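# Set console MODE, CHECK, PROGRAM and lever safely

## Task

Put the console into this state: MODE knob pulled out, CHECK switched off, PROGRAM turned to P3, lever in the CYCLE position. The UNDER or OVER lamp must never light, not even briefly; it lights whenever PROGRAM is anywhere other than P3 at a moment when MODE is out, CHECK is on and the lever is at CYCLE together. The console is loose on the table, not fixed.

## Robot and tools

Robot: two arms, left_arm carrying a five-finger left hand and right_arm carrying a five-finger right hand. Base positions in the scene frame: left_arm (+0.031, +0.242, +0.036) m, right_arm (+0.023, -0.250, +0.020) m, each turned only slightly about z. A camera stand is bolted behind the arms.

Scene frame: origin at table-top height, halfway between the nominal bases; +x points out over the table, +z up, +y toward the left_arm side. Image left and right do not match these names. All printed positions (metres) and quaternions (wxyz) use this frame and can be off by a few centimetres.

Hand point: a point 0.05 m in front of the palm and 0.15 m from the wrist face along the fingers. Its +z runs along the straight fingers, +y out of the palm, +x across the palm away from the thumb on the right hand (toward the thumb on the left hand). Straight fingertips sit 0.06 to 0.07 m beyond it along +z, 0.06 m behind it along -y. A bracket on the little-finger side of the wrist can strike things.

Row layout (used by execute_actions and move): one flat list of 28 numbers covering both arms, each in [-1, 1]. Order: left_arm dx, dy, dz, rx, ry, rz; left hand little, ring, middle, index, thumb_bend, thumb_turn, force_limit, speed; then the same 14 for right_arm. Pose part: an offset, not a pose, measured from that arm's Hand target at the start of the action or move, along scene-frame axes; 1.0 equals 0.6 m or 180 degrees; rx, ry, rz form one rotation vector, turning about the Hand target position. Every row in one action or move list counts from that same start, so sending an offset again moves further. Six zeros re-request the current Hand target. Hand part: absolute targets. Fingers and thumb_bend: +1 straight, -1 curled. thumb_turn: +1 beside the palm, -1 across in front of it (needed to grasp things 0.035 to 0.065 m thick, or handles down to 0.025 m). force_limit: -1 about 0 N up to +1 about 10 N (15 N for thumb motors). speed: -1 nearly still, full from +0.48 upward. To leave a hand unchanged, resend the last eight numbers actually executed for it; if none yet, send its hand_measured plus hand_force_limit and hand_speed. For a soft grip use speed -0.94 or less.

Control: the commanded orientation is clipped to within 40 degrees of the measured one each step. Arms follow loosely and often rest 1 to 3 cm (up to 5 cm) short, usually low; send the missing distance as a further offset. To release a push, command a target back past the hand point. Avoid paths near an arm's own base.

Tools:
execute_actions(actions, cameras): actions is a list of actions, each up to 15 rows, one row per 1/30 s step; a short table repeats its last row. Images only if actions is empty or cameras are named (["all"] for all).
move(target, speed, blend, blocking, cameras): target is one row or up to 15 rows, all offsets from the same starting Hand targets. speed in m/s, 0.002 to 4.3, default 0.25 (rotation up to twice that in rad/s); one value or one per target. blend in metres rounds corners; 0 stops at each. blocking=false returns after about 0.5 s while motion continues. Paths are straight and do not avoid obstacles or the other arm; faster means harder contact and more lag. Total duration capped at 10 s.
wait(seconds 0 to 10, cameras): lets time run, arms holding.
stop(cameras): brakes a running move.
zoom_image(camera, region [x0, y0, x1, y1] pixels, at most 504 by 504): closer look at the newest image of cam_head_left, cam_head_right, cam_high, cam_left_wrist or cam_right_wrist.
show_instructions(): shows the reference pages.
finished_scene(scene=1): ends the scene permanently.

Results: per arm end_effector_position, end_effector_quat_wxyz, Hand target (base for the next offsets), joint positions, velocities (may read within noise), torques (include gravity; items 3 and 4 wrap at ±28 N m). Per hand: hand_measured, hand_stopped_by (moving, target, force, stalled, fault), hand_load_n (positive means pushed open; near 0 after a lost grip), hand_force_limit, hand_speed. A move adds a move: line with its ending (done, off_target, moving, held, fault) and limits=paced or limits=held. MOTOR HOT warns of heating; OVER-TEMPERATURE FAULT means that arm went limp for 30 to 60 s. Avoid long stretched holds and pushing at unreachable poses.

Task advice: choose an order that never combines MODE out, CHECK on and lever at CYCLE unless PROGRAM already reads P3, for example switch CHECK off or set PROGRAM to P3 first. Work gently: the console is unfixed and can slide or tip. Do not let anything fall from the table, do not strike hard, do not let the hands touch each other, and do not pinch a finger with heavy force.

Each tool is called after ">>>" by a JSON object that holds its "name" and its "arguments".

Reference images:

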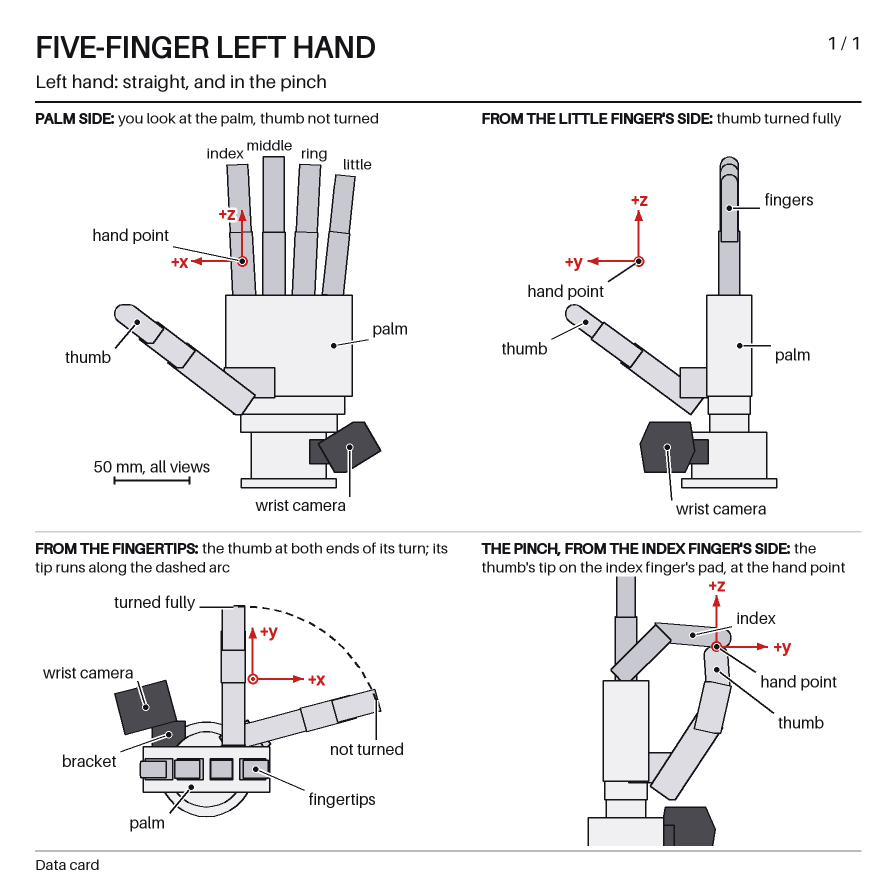

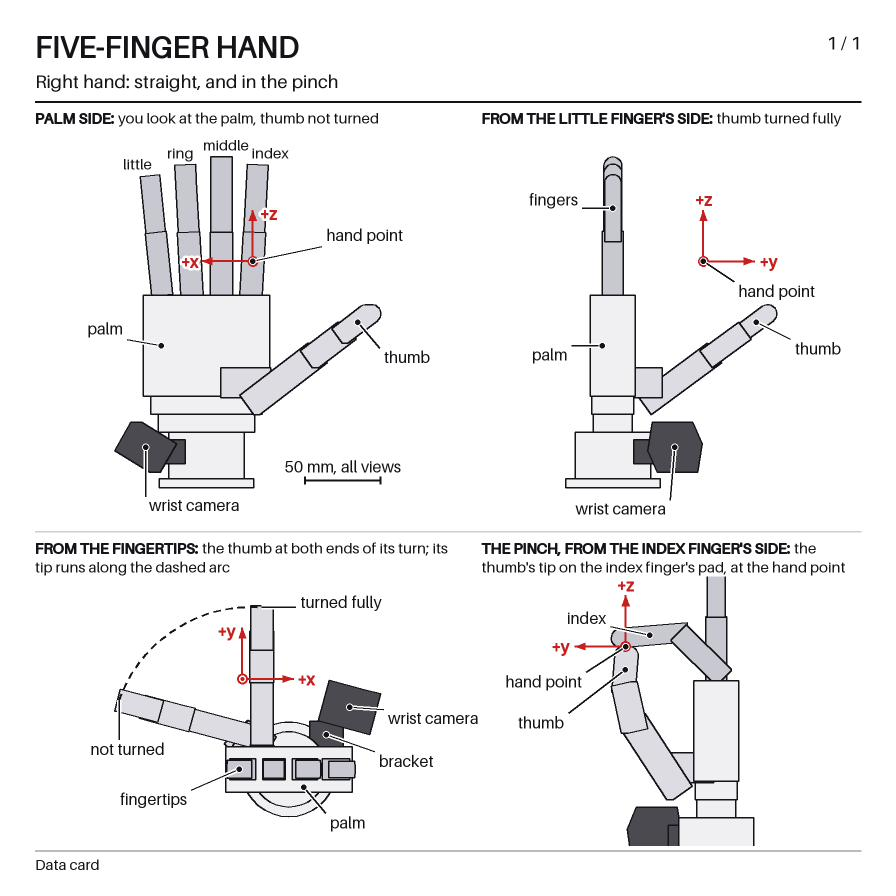

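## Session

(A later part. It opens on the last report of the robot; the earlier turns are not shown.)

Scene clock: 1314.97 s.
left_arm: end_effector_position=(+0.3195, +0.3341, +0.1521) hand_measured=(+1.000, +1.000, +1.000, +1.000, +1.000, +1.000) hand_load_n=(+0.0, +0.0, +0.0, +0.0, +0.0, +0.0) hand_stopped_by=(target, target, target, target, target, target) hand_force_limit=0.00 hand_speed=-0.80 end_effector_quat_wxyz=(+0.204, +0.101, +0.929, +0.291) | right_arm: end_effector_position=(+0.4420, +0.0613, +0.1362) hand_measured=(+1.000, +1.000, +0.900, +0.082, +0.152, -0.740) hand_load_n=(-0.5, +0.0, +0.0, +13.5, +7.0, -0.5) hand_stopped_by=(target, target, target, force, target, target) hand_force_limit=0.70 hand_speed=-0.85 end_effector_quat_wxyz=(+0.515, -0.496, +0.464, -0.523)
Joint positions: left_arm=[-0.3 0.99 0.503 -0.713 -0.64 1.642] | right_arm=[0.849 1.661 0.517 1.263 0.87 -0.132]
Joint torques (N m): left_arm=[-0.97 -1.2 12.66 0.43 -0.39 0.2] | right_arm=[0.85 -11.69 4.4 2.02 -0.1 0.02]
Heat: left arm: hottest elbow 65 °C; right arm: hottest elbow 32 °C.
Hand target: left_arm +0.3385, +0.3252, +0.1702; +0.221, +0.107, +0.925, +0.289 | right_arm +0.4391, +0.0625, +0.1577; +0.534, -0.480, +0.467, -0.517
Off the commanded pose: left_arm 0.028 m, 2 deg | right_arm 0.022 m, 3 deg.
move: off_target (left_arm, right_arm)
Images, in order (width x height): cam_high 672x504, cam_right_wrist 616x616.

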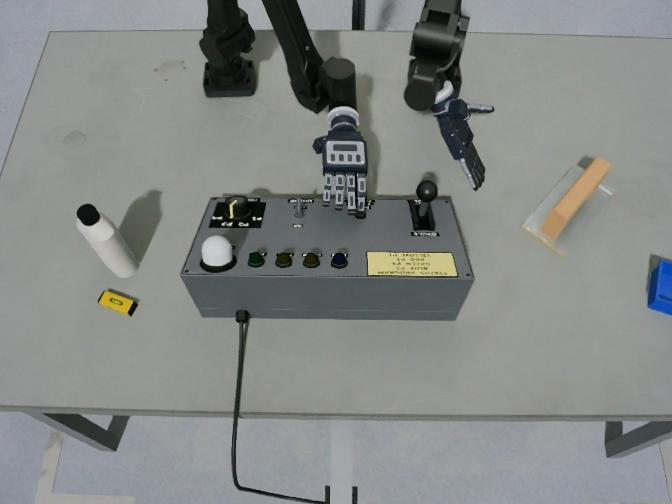

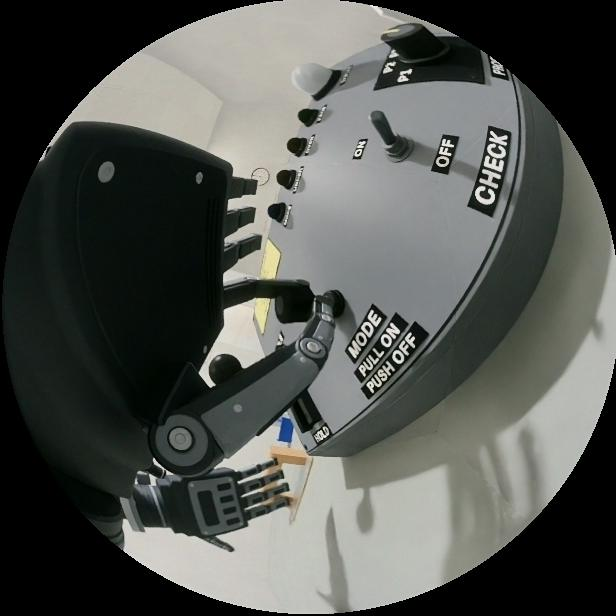

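>>> {"name": "move", "arguments": {"target": [0,0,0,0,0,0,1,1,1,1,1,1,0,-0.8,-0.003,0,0.008,0,0,0.0015,1,1,0.9,-0.5,0.15,-0.74,0.7,-0.85], "speed": 0.03, "cameras": ["cam_high", "cam_right_wrist"]}}

>>> {"name": "zoom_image", "arguments": {"camera": "cam_high", "region": [330, 170, 390, 230]}}

>>> {"name": "zoom_image", "arguments": {"camera": "cam_right_wrist", "region": [240, 240, 380, 380]}}

Scene clock: 1327.27 s.
left_arm: end_effector_position=(+0.3195, +0.3341, +0.1521) hand_measured=(+1.000, +1.000, +1.000, +1.000, +1.000, +1.000) hand_load_n=(+0.0, +0.0, +0.0, +0.0, +0.0, +0.0) hand_stopped_by=(target, target, target, target, target, target) hand_force_limit=0.00 hand_speed=-0.80 end_effector_quat_wxyz=(+0.204, +0.101, +0.929, +0.291) | right_arm: end_effector_position=(+0.4389, +0.0570, +0.1452) hand_measured=(+1.000, +1.000, +0.900, +0.082, +0.152, -0.740) hand_load_n=(+0.0, +0.0, +0.0, +6.0, +4.0, -2.5) hand_stopped_by=(target, target, target, force, target, target) hand_force_limit=0.70 hand_speed=-0.85 end_effector_quat_wxyz=(+0.517, -0.494, +0.464, -0.522)
Joint positions: left_arm=[-0.3 0.99 0.503 -0.713 -0.64 1.642] | right_arm=[0.848 1.623 0.504 1.244 0.869 -0.132]
Joint torques (N m): left_arm=[-0.21 -1.14 12.7 0.35 -0.41 0.23] | right_arm=[0.97 -9.99 5.49 2.13 -0.19 0.05]
Heat: left arm: hottest elbow 65 °C; right arm: hottest elbow 32 °C.
Hand target: left_arm +0.3385, +0.3252, +0.1702; +0.221, +0.107, +0.925, +0.289 | right_arm +0.4373, +0.0626, +0.1625; +0.535, -0.481, +0.465, -0.516
Off the commanded pose: left_arm 0.028 m, 2 deg | right_arm 0.018 m, 3 deg.
move: off_target (left_arm, right_arm)
Images, in order (width x height): cam_high 672x504, cam_right_wrist 616x616.

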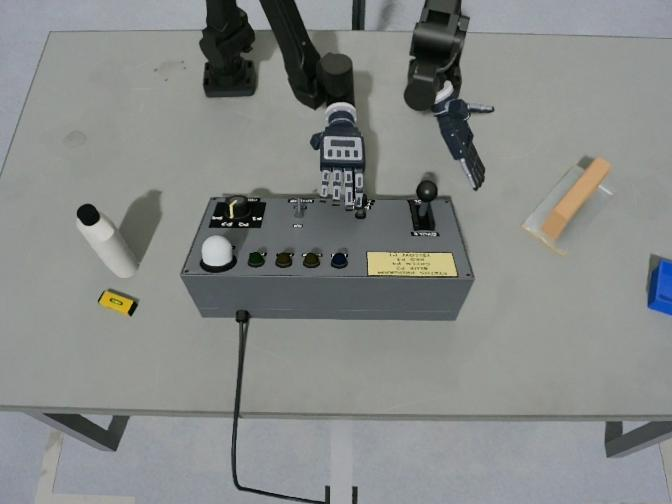

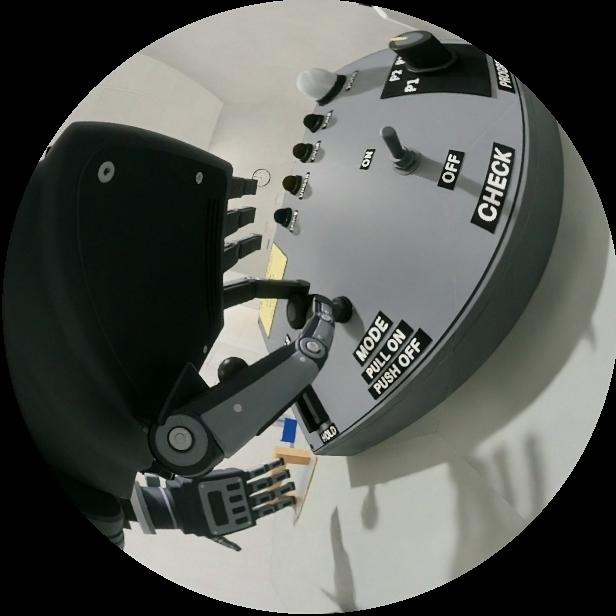

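Scaled by 8.400.

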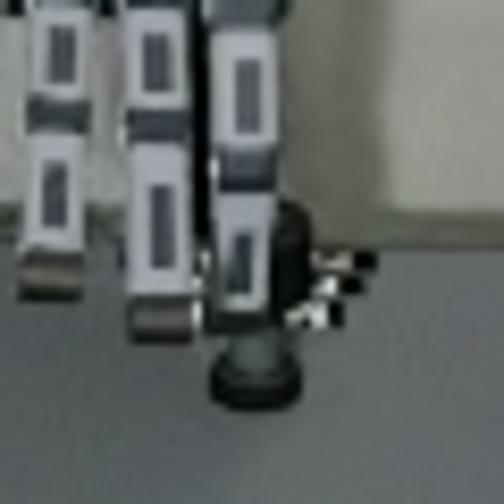

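Scaled by 3.600 from the camera's 616x616 image, which has a finer 880x880 frame.

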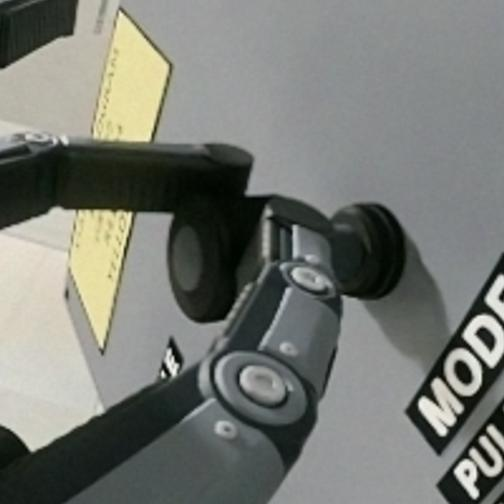

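>>> {"name": "move", "arguments": {"target": [[0,0,0,0,0,0,1,1,1,1,1,1,0,-0.8,0,0,-0.02,0,0,0,1,1,0.9,0.4,0.3,-0.74,0.2,-0.4],[0,0,0,0,0,0,1,1,1,1,1,1,0,-0.8,-0.04,0.0,0.03,0,0,-0.012,1,1,0.9,0.4,0.3,-0.74,0.2,-0.4]], "speed": 0.06, "cameras": ["all"]}}

>>> {"name": "zoom_image", "arguments": {"camera": "cam_right_wrist", "region": [250, 230, 370, 350]}}

>>> {"name": "zoom_image", "arguments": {"camera": "cam_high", "region": [330, 170, 390, 230]}}

Scene clock: 1492.63 s.
left_arm: end_effector_position=(+0.3195, +0.3341, +0.1521) hand_measured=(+1.000, +1.000, +1.000, +1.000, +1.000, +1.000) hand_load_n=(+0.0, +0.0, +0.0, +0.0, +0.0, +0.0) hand_stopped_by=(target, target, target, target, target, target) hand_force_limit=0.00 hand_speed=-0.80 end_effector_quat_wxyz=(+0.204, +0.101, +0.929, +0.291) | right_arm: end_effector_position=(+0.4176, +0.0605, +0.1775) hand_measured=(+1.000, +1.000, +0.900, +0.400, +0.300, -0.740) hand_load_n=(-0.5, +0.0, +0.0, +0.0, +0.0, +0.0) hand_stopped_by=(target, target, target, target, target, target) hand_force_limit=0.20 hand_speed=-0.40 end_effector_quat_wxyz=(+0.526, -0.467, +0.478, -0.526)
Joint positions: left_arm=[-0.3 0.99 0.503 -0.713 -0.64 1.642] | right_arm=[0.916 1.532 0.496 1.225 0.971 -0.145]
Joint torques (N m): left_arm=[-0.44 -0.62 12.56 0.4 -0.43 0.16] | right_arm=[1.55 -8.41 5.5 1.2 0.04 -0.15]
Heat: left arm: hottest elbow 66 °C; right arm: hottest elbow 31 °C.
Hand target: left_arm +0.3385, +0.3252, +0.1702; +0.221, +0.107, +0.925, +0.289 | right_arm +0.4134, +0.0624, +0.1806; +0.525, -0.472, +0.474, -0.526
Off the commanded pose: left_arm 0.028 m, 2 deg | right_arm 0.006 m, 1 deg.
move: off_target (left_arm)

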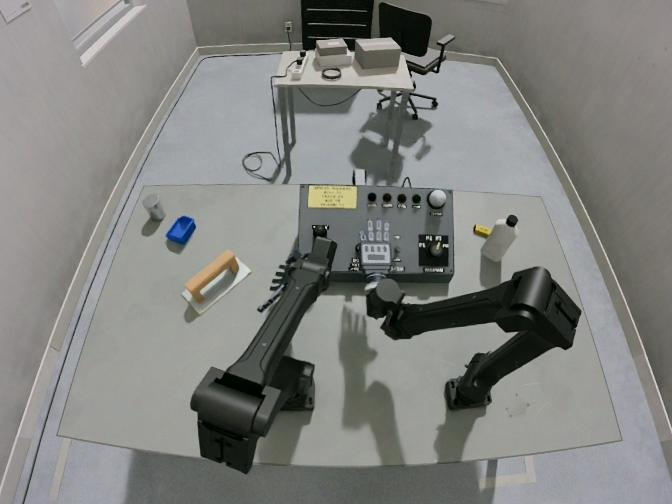

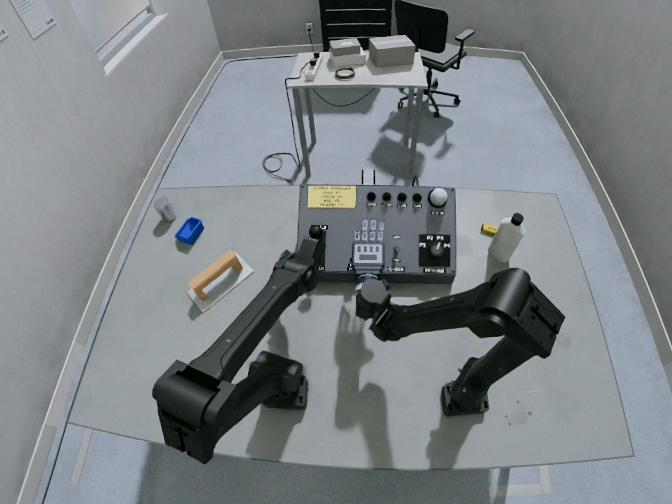

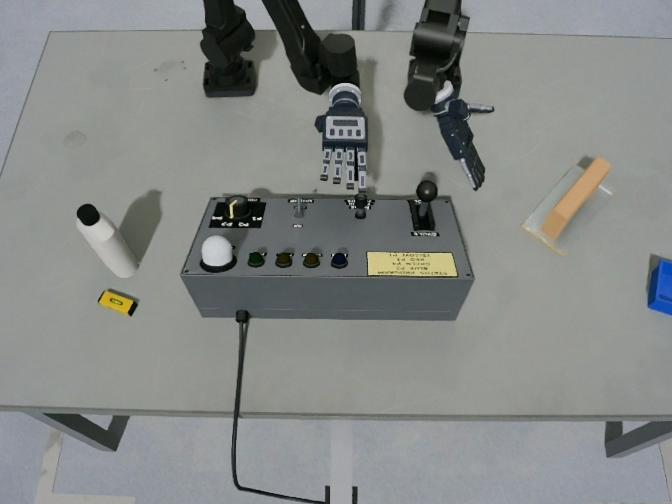

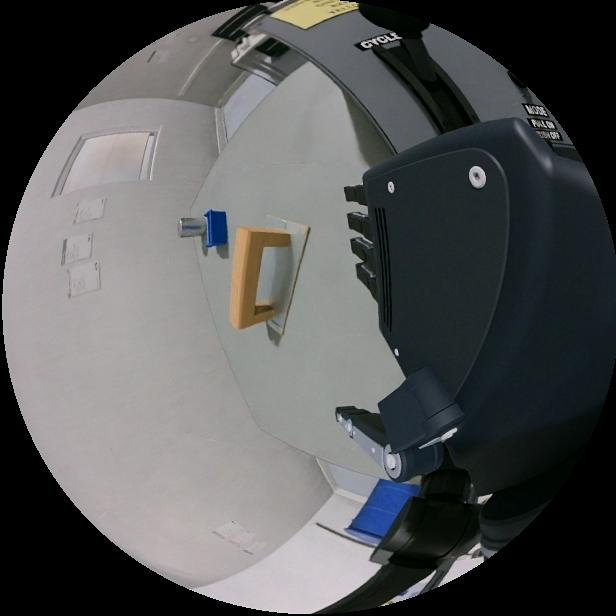

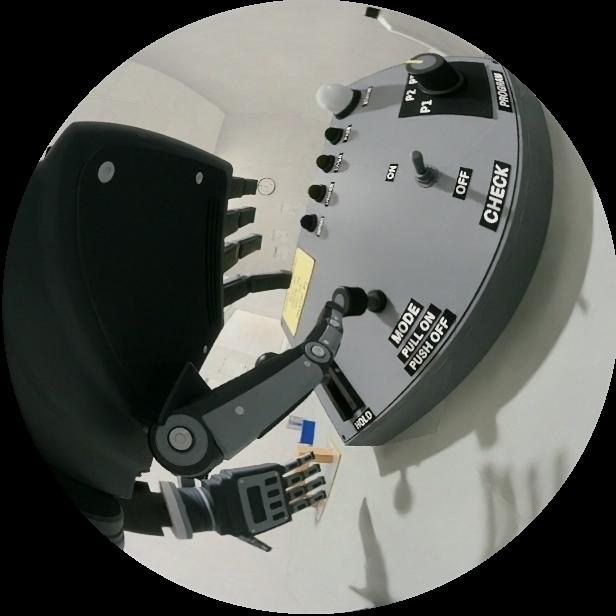

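Scaled by 4.200 from the camera's 616x616 image, which has a finer 880x880 frame.

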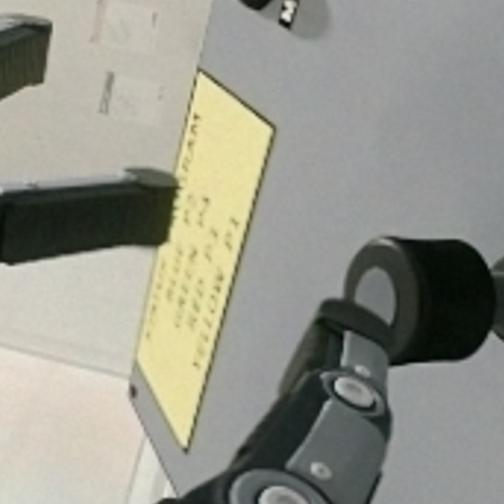

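Scaled by 8.400.

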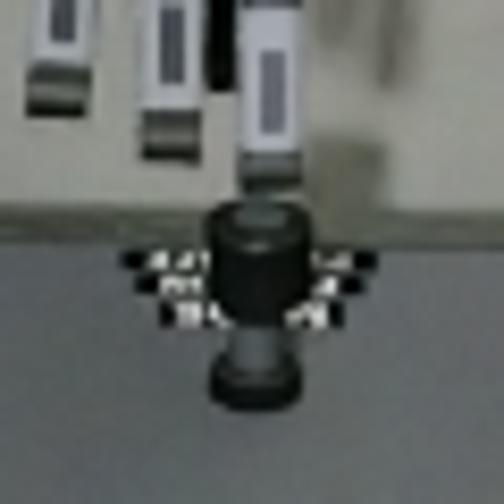

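>>> {"name": "zoom_image", "arguments": {"camera": "cam_right_wrist", "region": [320, 265, 400, 345]}}

Scaled by 6.300 from the camera's 616x616 image, which has a finer 880x880 frame.

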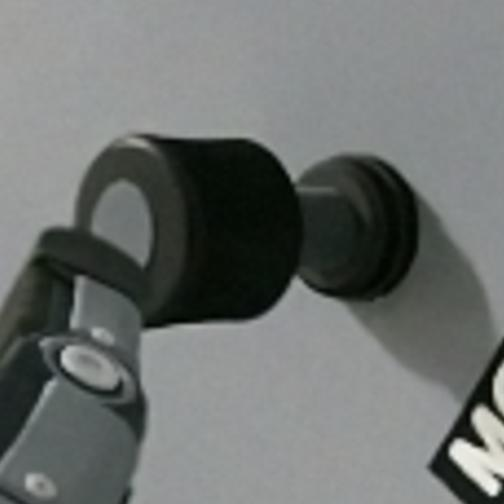

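>>> {"name": "move", "arguments": {"target": [0,0,0,0,0,0,1,1,1,1,1,1,0,-0.8,0.0443,0.0168,0.0657,0,0.2,0.012,-1,-1,-0.5,-0.5,0.45,0.9,-0.4,-0.2], "speed": 0.15, "cameras": ["all"]}}

Scene clock: 1599.77 s.
left_arm: end_effector_position=(+0.3195, +0.3341, +0.1521) hand_measured=(+1.000, +1.000, +1.000, +1.000, +1.000, +1.000) hand_load_n=(+0.0, +0.0, +0.0, +0.0, +0.0, +0.0) hand_stopped_by=(target, target, target, target, target, target) hand_force_limit=0.00 hand_speed=-0.80 end_effector_quat_wxyz=(+0.204, +0.101, +0.929, +0.291) | right_arm: end_effector_position=(+0.4256, +0.0642, +0.2007) hand_measured=(-1.000, -1.000, -0.500, -0.500, +0.450, +0.900) hand_load_n=(+0.0, +0.0, +0.0, +0.0, +0.0, +0.0) hand_stopped_by=(target, target, target, target, target, target) hand_force_limit=-0.40 hand_speed=-0.20 end_effector_quat_wxyz=(-0.351, +0.632, -0.598, +0.346)
Joint positions: left_arm=[-0.3 0.99 0.503 -0.713 -0.64 1.642] | right_arm=[0.758 1.266 0.913 -0.345 0.643 0.445]
Joint torques (N m): left_arm=[-0.79 -1.08 12.59 0.39 -0.45 0.21] | right_arm=[0.03 -6.77 13.42 1.26 0.23 0.07]
Heat: left arm: hottest elbow 67 °C; right arm: hottest elbow 32 °C.
Hand target: left_arm +0.3385, +0.3252, +0.1702; +0.221, +0.107, +0.925, +0.289 | right_arm +0.4399, +0.0726, +0.2200; -0.362, +0.620, -0.604, +0.345
Off the commanded pose: left_arm 0.028 m, 2 deg | right_arm 0.025 m, 2 deg.
move: off_target (left_arm, right_arm)

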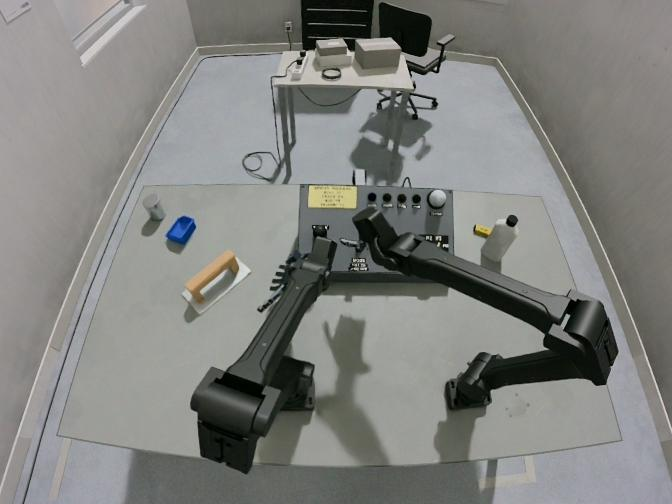

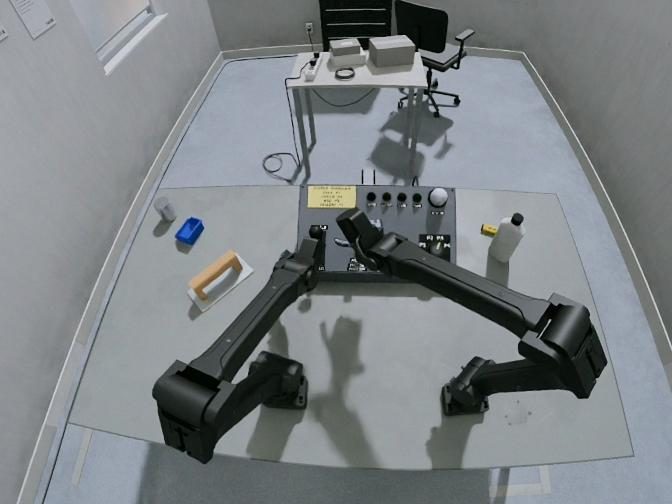

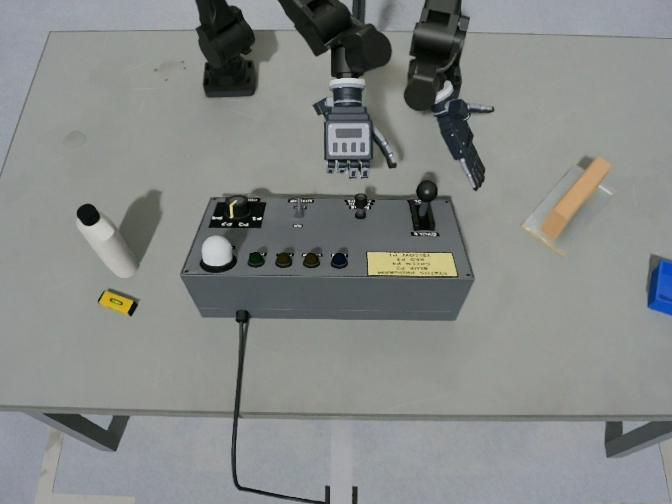

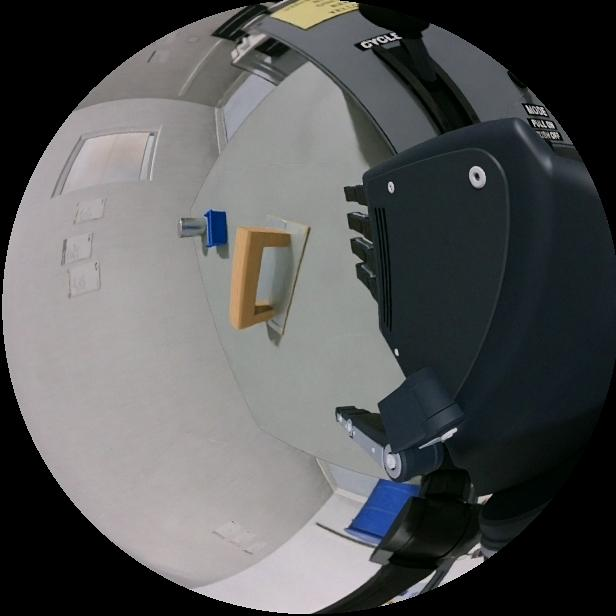

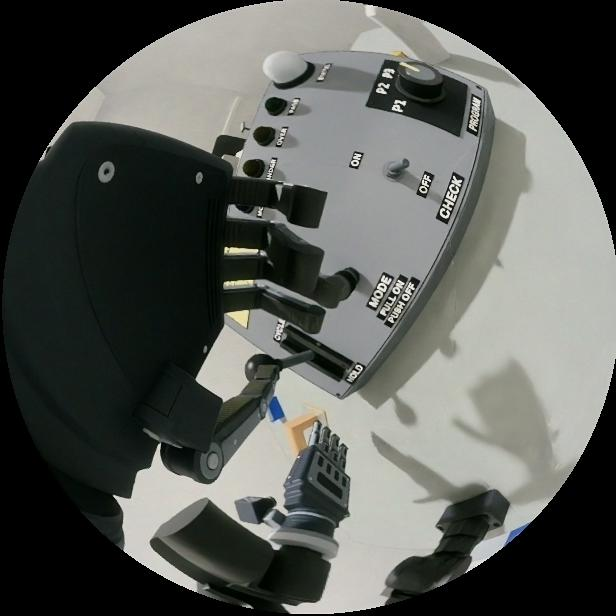

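>>> {"name": "move", "arguments": {"target": [0,0,0,0,0,0,1,1,1,1,1,1,0,-0.8,0.0667,0.003,-0.0583,0,0,0,-1,-1,-0.5,-0.5,0.45,0.3,-0.4,-0.2], "speed": 0.1, "cameras": ["cam_high", "cam_right_wrist"]}}

>>> {"name": "zoom_image", "arguments": {"camera": "cam_high", "region": [320, 160, 400, 240]}}

>>> {"name": "zoom_image", "arguments": {"camera": "cam_right_wrist", "region": [230, 180, 400, 350]}}

Scene clock: 1614.13 s.
left_arm: end_effector_position=(+0.3195, +0.3341, +0.1521) hand_measured=(+1.000, +1.000, +1.000, +1.000, +1.000, +1.000) hand_load_n=(+0.0, +0.0, +0.0, +0.0, +0.0, +0.0) hand_stopped_by=(target, target, target, target, target, target) hand_force_limit=0.00 hand_speed=-0.80 end_effector_quat_wxyz=(+0.204, +0.101, +0.929, +0.291) | right_arm: end_effector_position=(+0.4591, +0.0629, +0.1626) hand_measured=(-1.000, -1.000, -0.500, -0.500, +0.450, +0.300) hand_load_n=(+0.0, +0.0, +0.0, +0.0, +0.0, -0.5) hand_stopped_by=(target, target, target, target, target, target) hand_force_limit=-0.40 hand_speed=-0.20 end_effector_quat_wxyz=(-0.340, +0.633, -0.605, +0.341)
Joint positions: left_arm=[-0.3 0.99 0.503 -0.713 -0.64 1.642] | right_arm=[0.694 1.378 0.919 -0.243 0.594 0.418]
Joint torques (N m): left_arm=[-0.5 -1.26 12.75 0.16 -0.43 0.18] | right_arm=[-0.67 -7.88 13.01 2.59 0.2 -0.16]
Heat: left arm: hottest elbow 67 °C; right arm: hottest elbow 36 °C.
Hand target: left_arm +0.3385, +0.3252, +0.1702; +0.221, +0.107, +0.925, +0.289 | right_arm +0.4799, +0.0745, +0.1849; -0.362, +0.620, -0.605, +0.345
Off the commanded pose: left_arm 0.028 m, 2 deg | right_arm 0.033 m, 3 deg.
move: off_target (left_arm, right_arm)
Images, in order (width x height): cam_high 672x504, cam_right_wrist 616x616.

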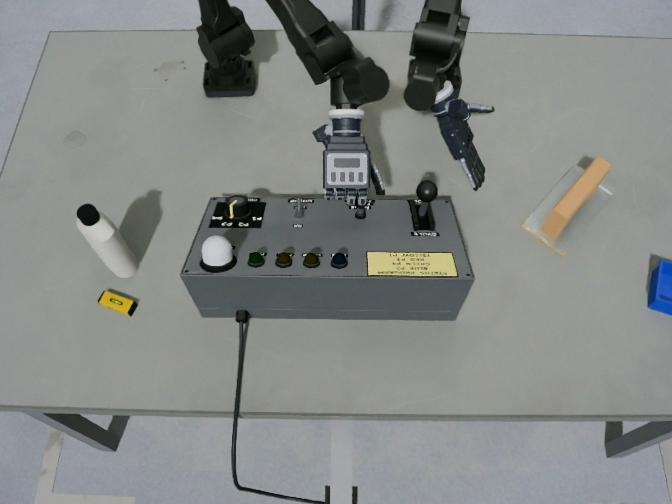

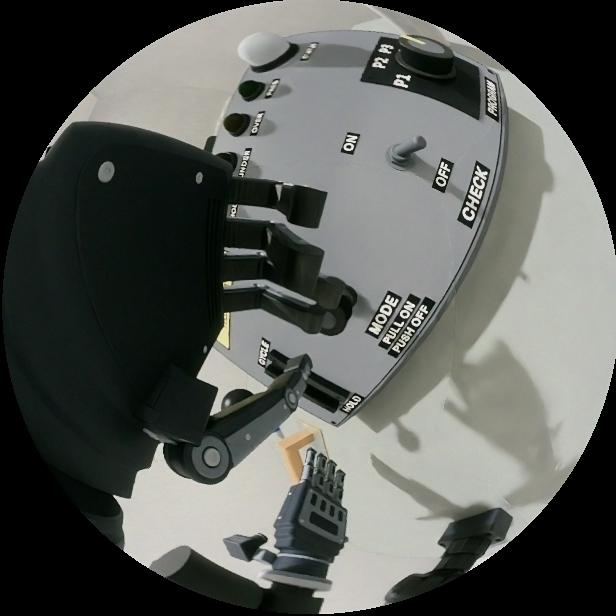

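Scaled by 6.300.

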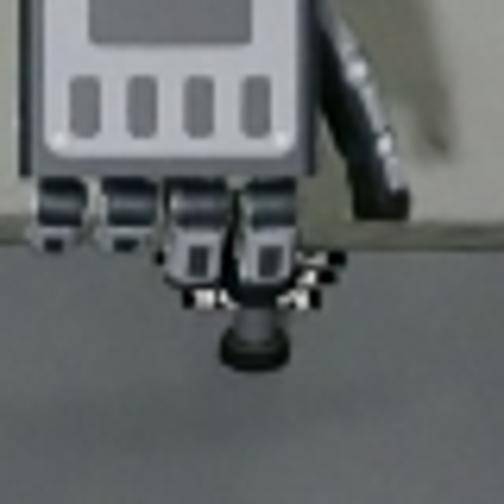

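Scaled by 2.965 from the camera's 616x616 image, which has a finer 880x880 frame.

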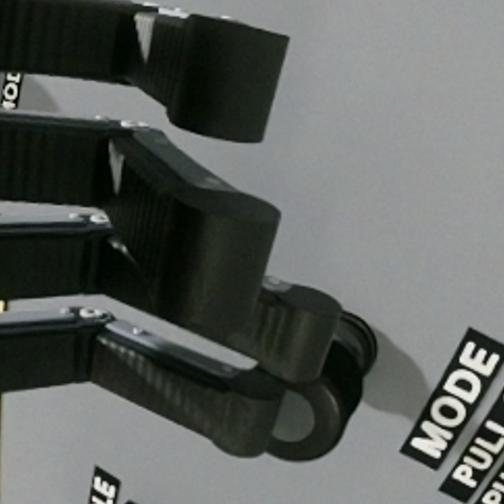

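>>> {"name": "move", "arguments": {"target": [0,0,0,0,0,0,1,1,1,1,1,1,0,-0.8,0.03,0.012,0.006,0,0,0,-1,-1,-0.5,-0.5,0.45,0.3,-0.4,-0.2], "speed": 0.08, "cameras": ["cam_high", "cam_right_wrist"]}}

>>> {"name": "zoom_image", "arguments": {"camera": "cam_high", "region": [320, 160, 400, 240]}}

>>> {"name": "zoom_image", "arguments": {"camera": "cam_right_wrist", "region": [230, 180, 400, 350]}}

Scene clock: 1627.07 s.
left_arm: end_effector_position=(+0.3195, +0.3341, +0.1521) hand_measured=(+1.000, +1.000, +1.000, +1.000, +1.000, +1.000) hand_load_n=(+0.0, -0.5, +0.0, +0.0, +0.0, +0.0) hand_stopped_by=(target, target, target, target, target, target) hand_force_limit=0.00 hand_speed=-0.80 end_effector_quat_wxyz=(+0.204, +0.101, +0.929, +0.291) | right_arm: end_effector_position=(+0.4769, +0.0710, +0.1675) hand_measured=(-1.000, -1.000, -0.500, -0.500, +0.450, +0.300) hand_load_n=(+0.0, +0.0, +0.5, +0.0, +0.0, +0.0) hand_stopped_by=(target, target, target, target, target, target) hand_force_limit=-0.40 hand_speed=-0.20 end_effector_quat_wxyz=(-0.343, +0.632, -0.605, +0.341)
Joint positions: left_arm=[-0.3 0.99 0.503 -0.713 -0.64 1.642] | right_arm=[0.68 1.419 0.971 -0.243 0.582 0.407]
Joint torques (N m): left_arm=[-1.03 -0.85 12.63 0.4 -0.43 0.19] | right_arm=[-0.56 -7.94 13.07 2.41 0.18 -0.14]
Heat: left arm: hottest elbow 67 °C; right arm: hottest elbow 38 °C.
Hand target: left_arm +0.3385, +0.3252, +0.1702; +0.221, +0.107, +0.925, +0.289 | right_arm +0.4980, +0.0815, +0.1887; -0.362, +0.620, -0.605, +0.345
Off the commanded pose: left_arm 0.028 m, 2 deg | right_arm 0.032 m, 3 deg.
move: off_target (left_arm, right_arm)
Images, in order (width x height): cam_high 672x504, cam_right_wrist 616x616.

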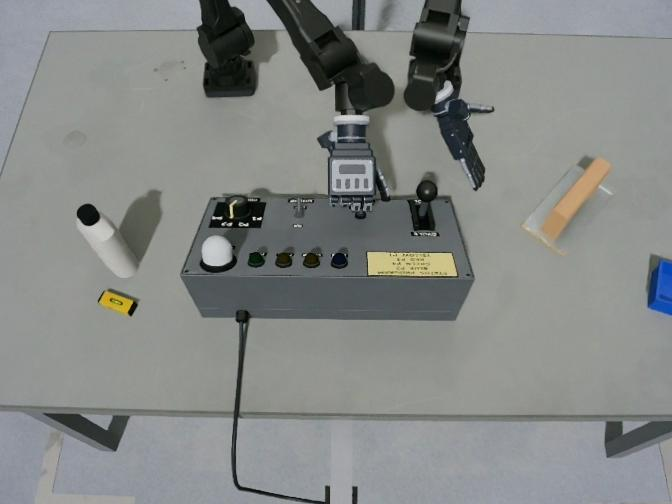

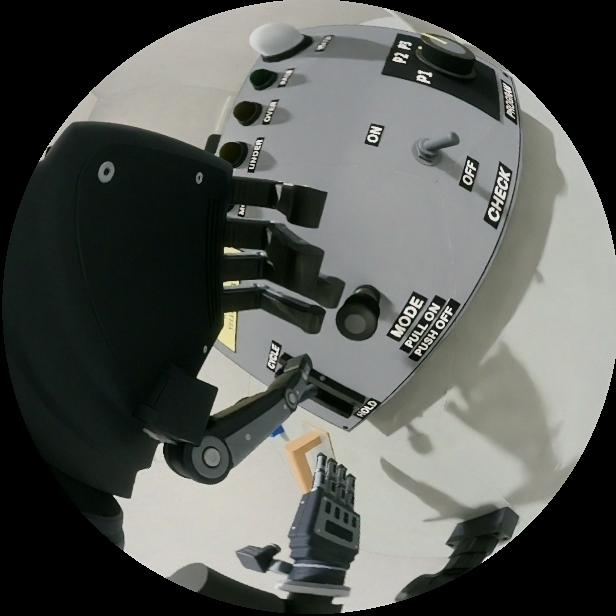

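Scaled by 6.300.

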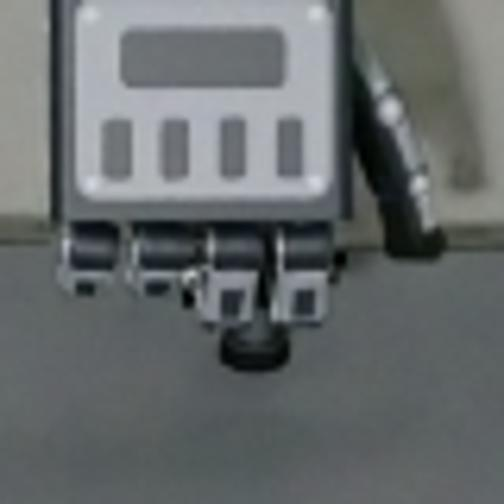

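Scaled by 2.965 from the camera's 616x616 image, which has a finer 880x880 frame.

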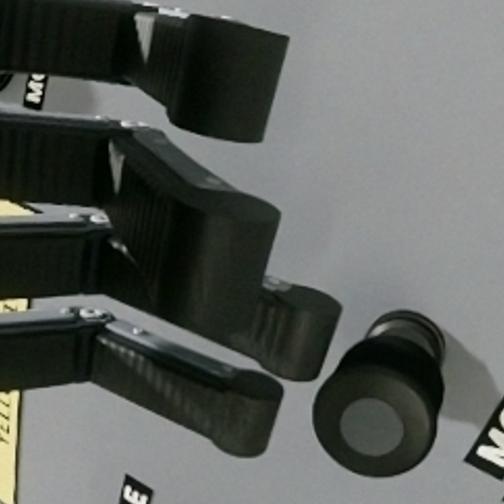

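>>> {"name": "move", "arguments": {"target": [0,0,0,0,0,0,1,1,1,1,1,1,0,-0.8,0.0133,-0.003,-0.03,0,0,0,-1,-1,-0.5,-0.5,0.45,0.3,-0.4,-0.2], "speed": 0.06, "cameras": ["cam_high", "cam_right_wrist"]}}

>>> {"name": "zoom_image", "arguments": {"camera": "cam_high", "region": [320, 160, 400, 240]}}

>>> {"name": "zoom_image", "arguments": {"camera": "cam_right_wrist", "region": [230, 180, 400, 350]}}

Scene clock: 1636.83 s.
left_arm: end_effector_position=(+0.3195, +0.3341, +0.1521) hand_measured=(+1.000, +1.000, +1.000, +1.000, +1.000, +1.000) hand_load_n=(+0.0, +0.0, +0.0, +0.0, +0.0, +0.0) hand_stopped_by=(target, target, target, target, target, target) hand_force_limit=0.00 hand_speed=-0.80 end_effector_quat_wxyz=(+0.204, +0.101, +0.929, +0.291) | right_arm: end_effector_position=(+0.4887, +0.0732, +0.1563) hand_measured=(-1.000, -1.000, -0.500, -0.500, +0.450, +0.300) hand_load_n=(+0.0, +0.0, +0.0, +0.0, +0.0, +0.0) hand_stopped_by=(target, target, target, target, target, target) hand_force_limit=-0.40 hand_speed=-0.20 end_effector_quat_wxyz=(-0.347, +0.630, -0.605, +0.341)
Joint positions: left_arm=[-0.3 0.99 0.503 -0.713 -0.64 1.642] | right_arm=[0.665 1.456 0.971 -0.192 0.57 0.397]
Joint torques (N m): left_arm=[-1.44 -1.61 12.6 0.61 -0.4 0.15] | right_arm=[-0.56 -8.53 11.71 2.66 0.18 -0.14]
Heat: left arm: hottest elbow 67 °C; right arm: hottest elbow 38 °C.
Hand target: left_arm +0.3385, +0.3252, +0.1702; +0.221, +0.107, +0.925, +0.289 | right_arm +0.5060, +0.0798, +0.1706; -0.362, +0.620, -0.604, +0.345
Off the commanded pose: left_arm 0.028 m, 2 deg | right_arm 0.023 m, 2 deg.
move: off_target (left_arm, right_arm)
Images, in order (width x height): cam_high 672x504, cam_right_wrist 616x616.

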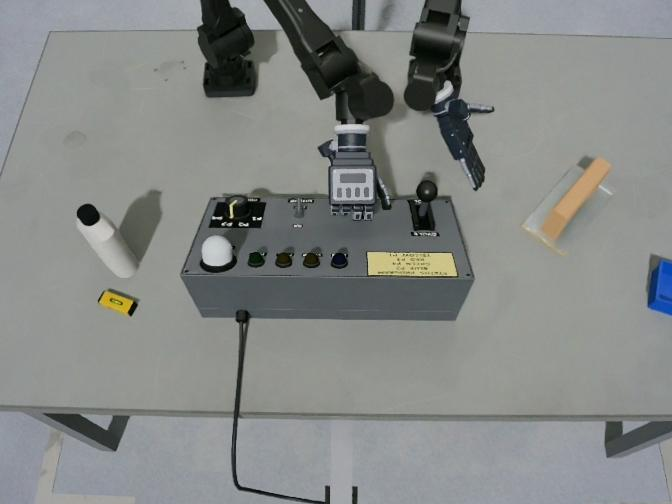

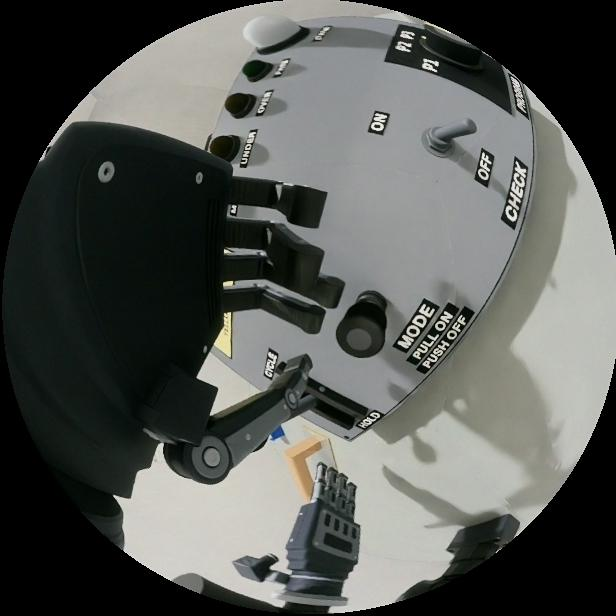

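Scaled by 6.300.

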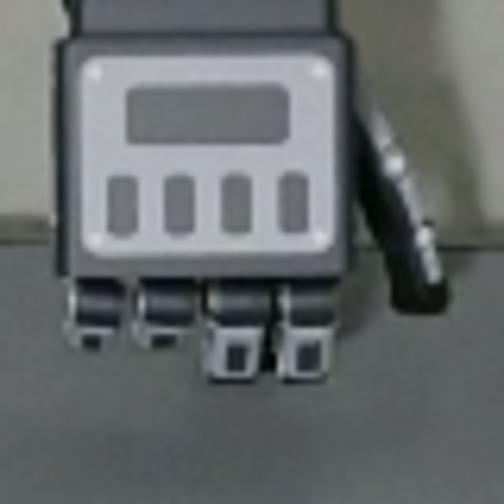

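Scaled by 2.965 from the camera's 616x616 image, which has a finer 880x880 frame.

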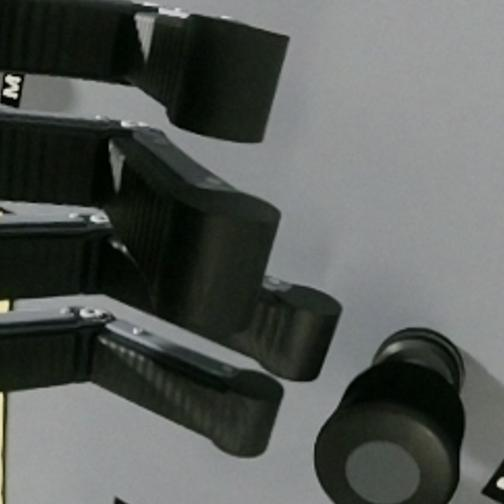

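>>> {"name": "move", "arguments": {"target": [0,0,0,0,0,0,1,1,1,1,1,1,0,-0.8,-0.005,-0.006,-0.032,0,0,0,-1,-1,-0.5,-0.5,0.45,0.3,-0.4,-0.2], "speed": 0.05, "cameras": ["cam_high", "cam_right_wrist"]}}

>>> {"name": "zoom_image", "arguments": {"camera": "cam_high", "region": [320, 160, 400, 240]}}

>>> {"name": "zoom_image", "arguments": {"camera": "cam_right_wrist", "region": [250, 220, 420, 390]}}

Scene clock: 1645.10 s.
left_arm: end_effector_position=(+0.3195, +0.3341, +0.1521) hand_measured=(+1.000, +1.000, +1.000, +1.000, +1.000, +1.000) hand_load_n=(+0.5, +0.0, +0.0, +0.0, +0.0, +0.0) hand_stopped_by=(target, target, target, target, target, target) hand_force_limit=0.00 hand_speed=-0.80 end_effector_quat_wxyz=(+0.204, +0.101, +0.929, +0.291) | right_arm: end_effector_position=(+0.4957, +0.0785, +0.1553) hand_measured=(-1.000, -1.000, -0.500, -0.500, +0.450, +0.300) hand_load_n=(+0.0, +0.0, +0.0, +0.0, +0.0, +0.0) hand_stopped_by=(target, target, target, target, target, target) hand_force_limit=-0.40 hand_speed=-0.20 end_effector_quat_wxyz=(-0.362, +0.622, -0.605, +0.342)
Joint positions: left_arm=[-0.3 0.99 0.503 -0.713 -0.64 1.642] | right_arm=[0.664 1.471 0.966 -0.136 0.568 0.396]
Joint torques (N m): left_arm=[-1.44 -1.38 12.6 0.38 -0.45 0.14] | right_arm=[-0.03 -8.47 8.95 2.73 0.17 -0.14]
Heat: left arm: hottest elbow 67 °C; right arm: hottest elbow 39 °C.
Hand target: left_arm +0.3385, +0.3252, +0.1702; +0.221, +0.107, +0.925, +0.289 | right_arm +0.5031, +0.0761, +0.1513; -0.362, +0.620, -0.605, +0.345
Off the commanded pose: left_arm 0.028 m, 2 deg | right_arm 0.009 m, 0 deg.
move: off_target (left_arm)
Images, in order (width x height): cam_high 672x504, cam_right_wrist 616x616.

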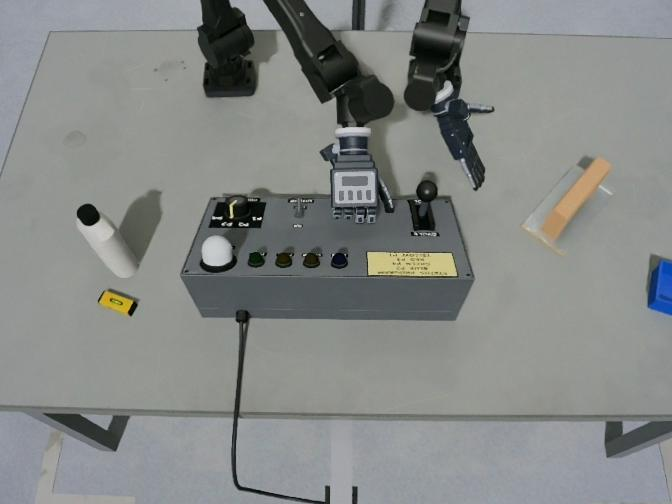

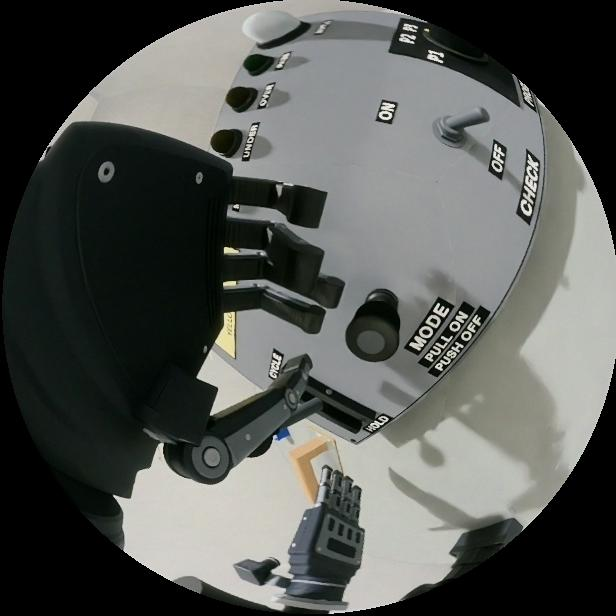

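Scaled by 6.300.

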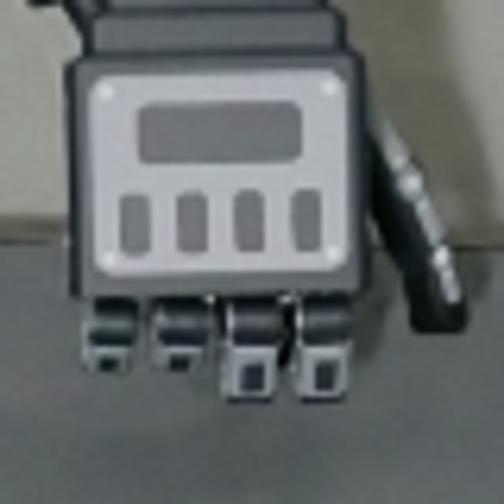

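Scaled by 2.965 from the camera's 616x616 image, which has a finer 880x880 frame.

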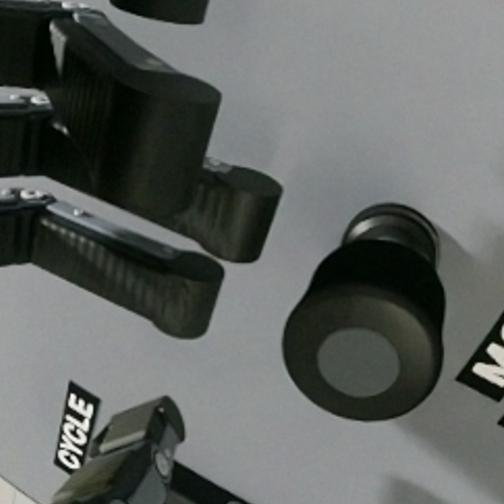

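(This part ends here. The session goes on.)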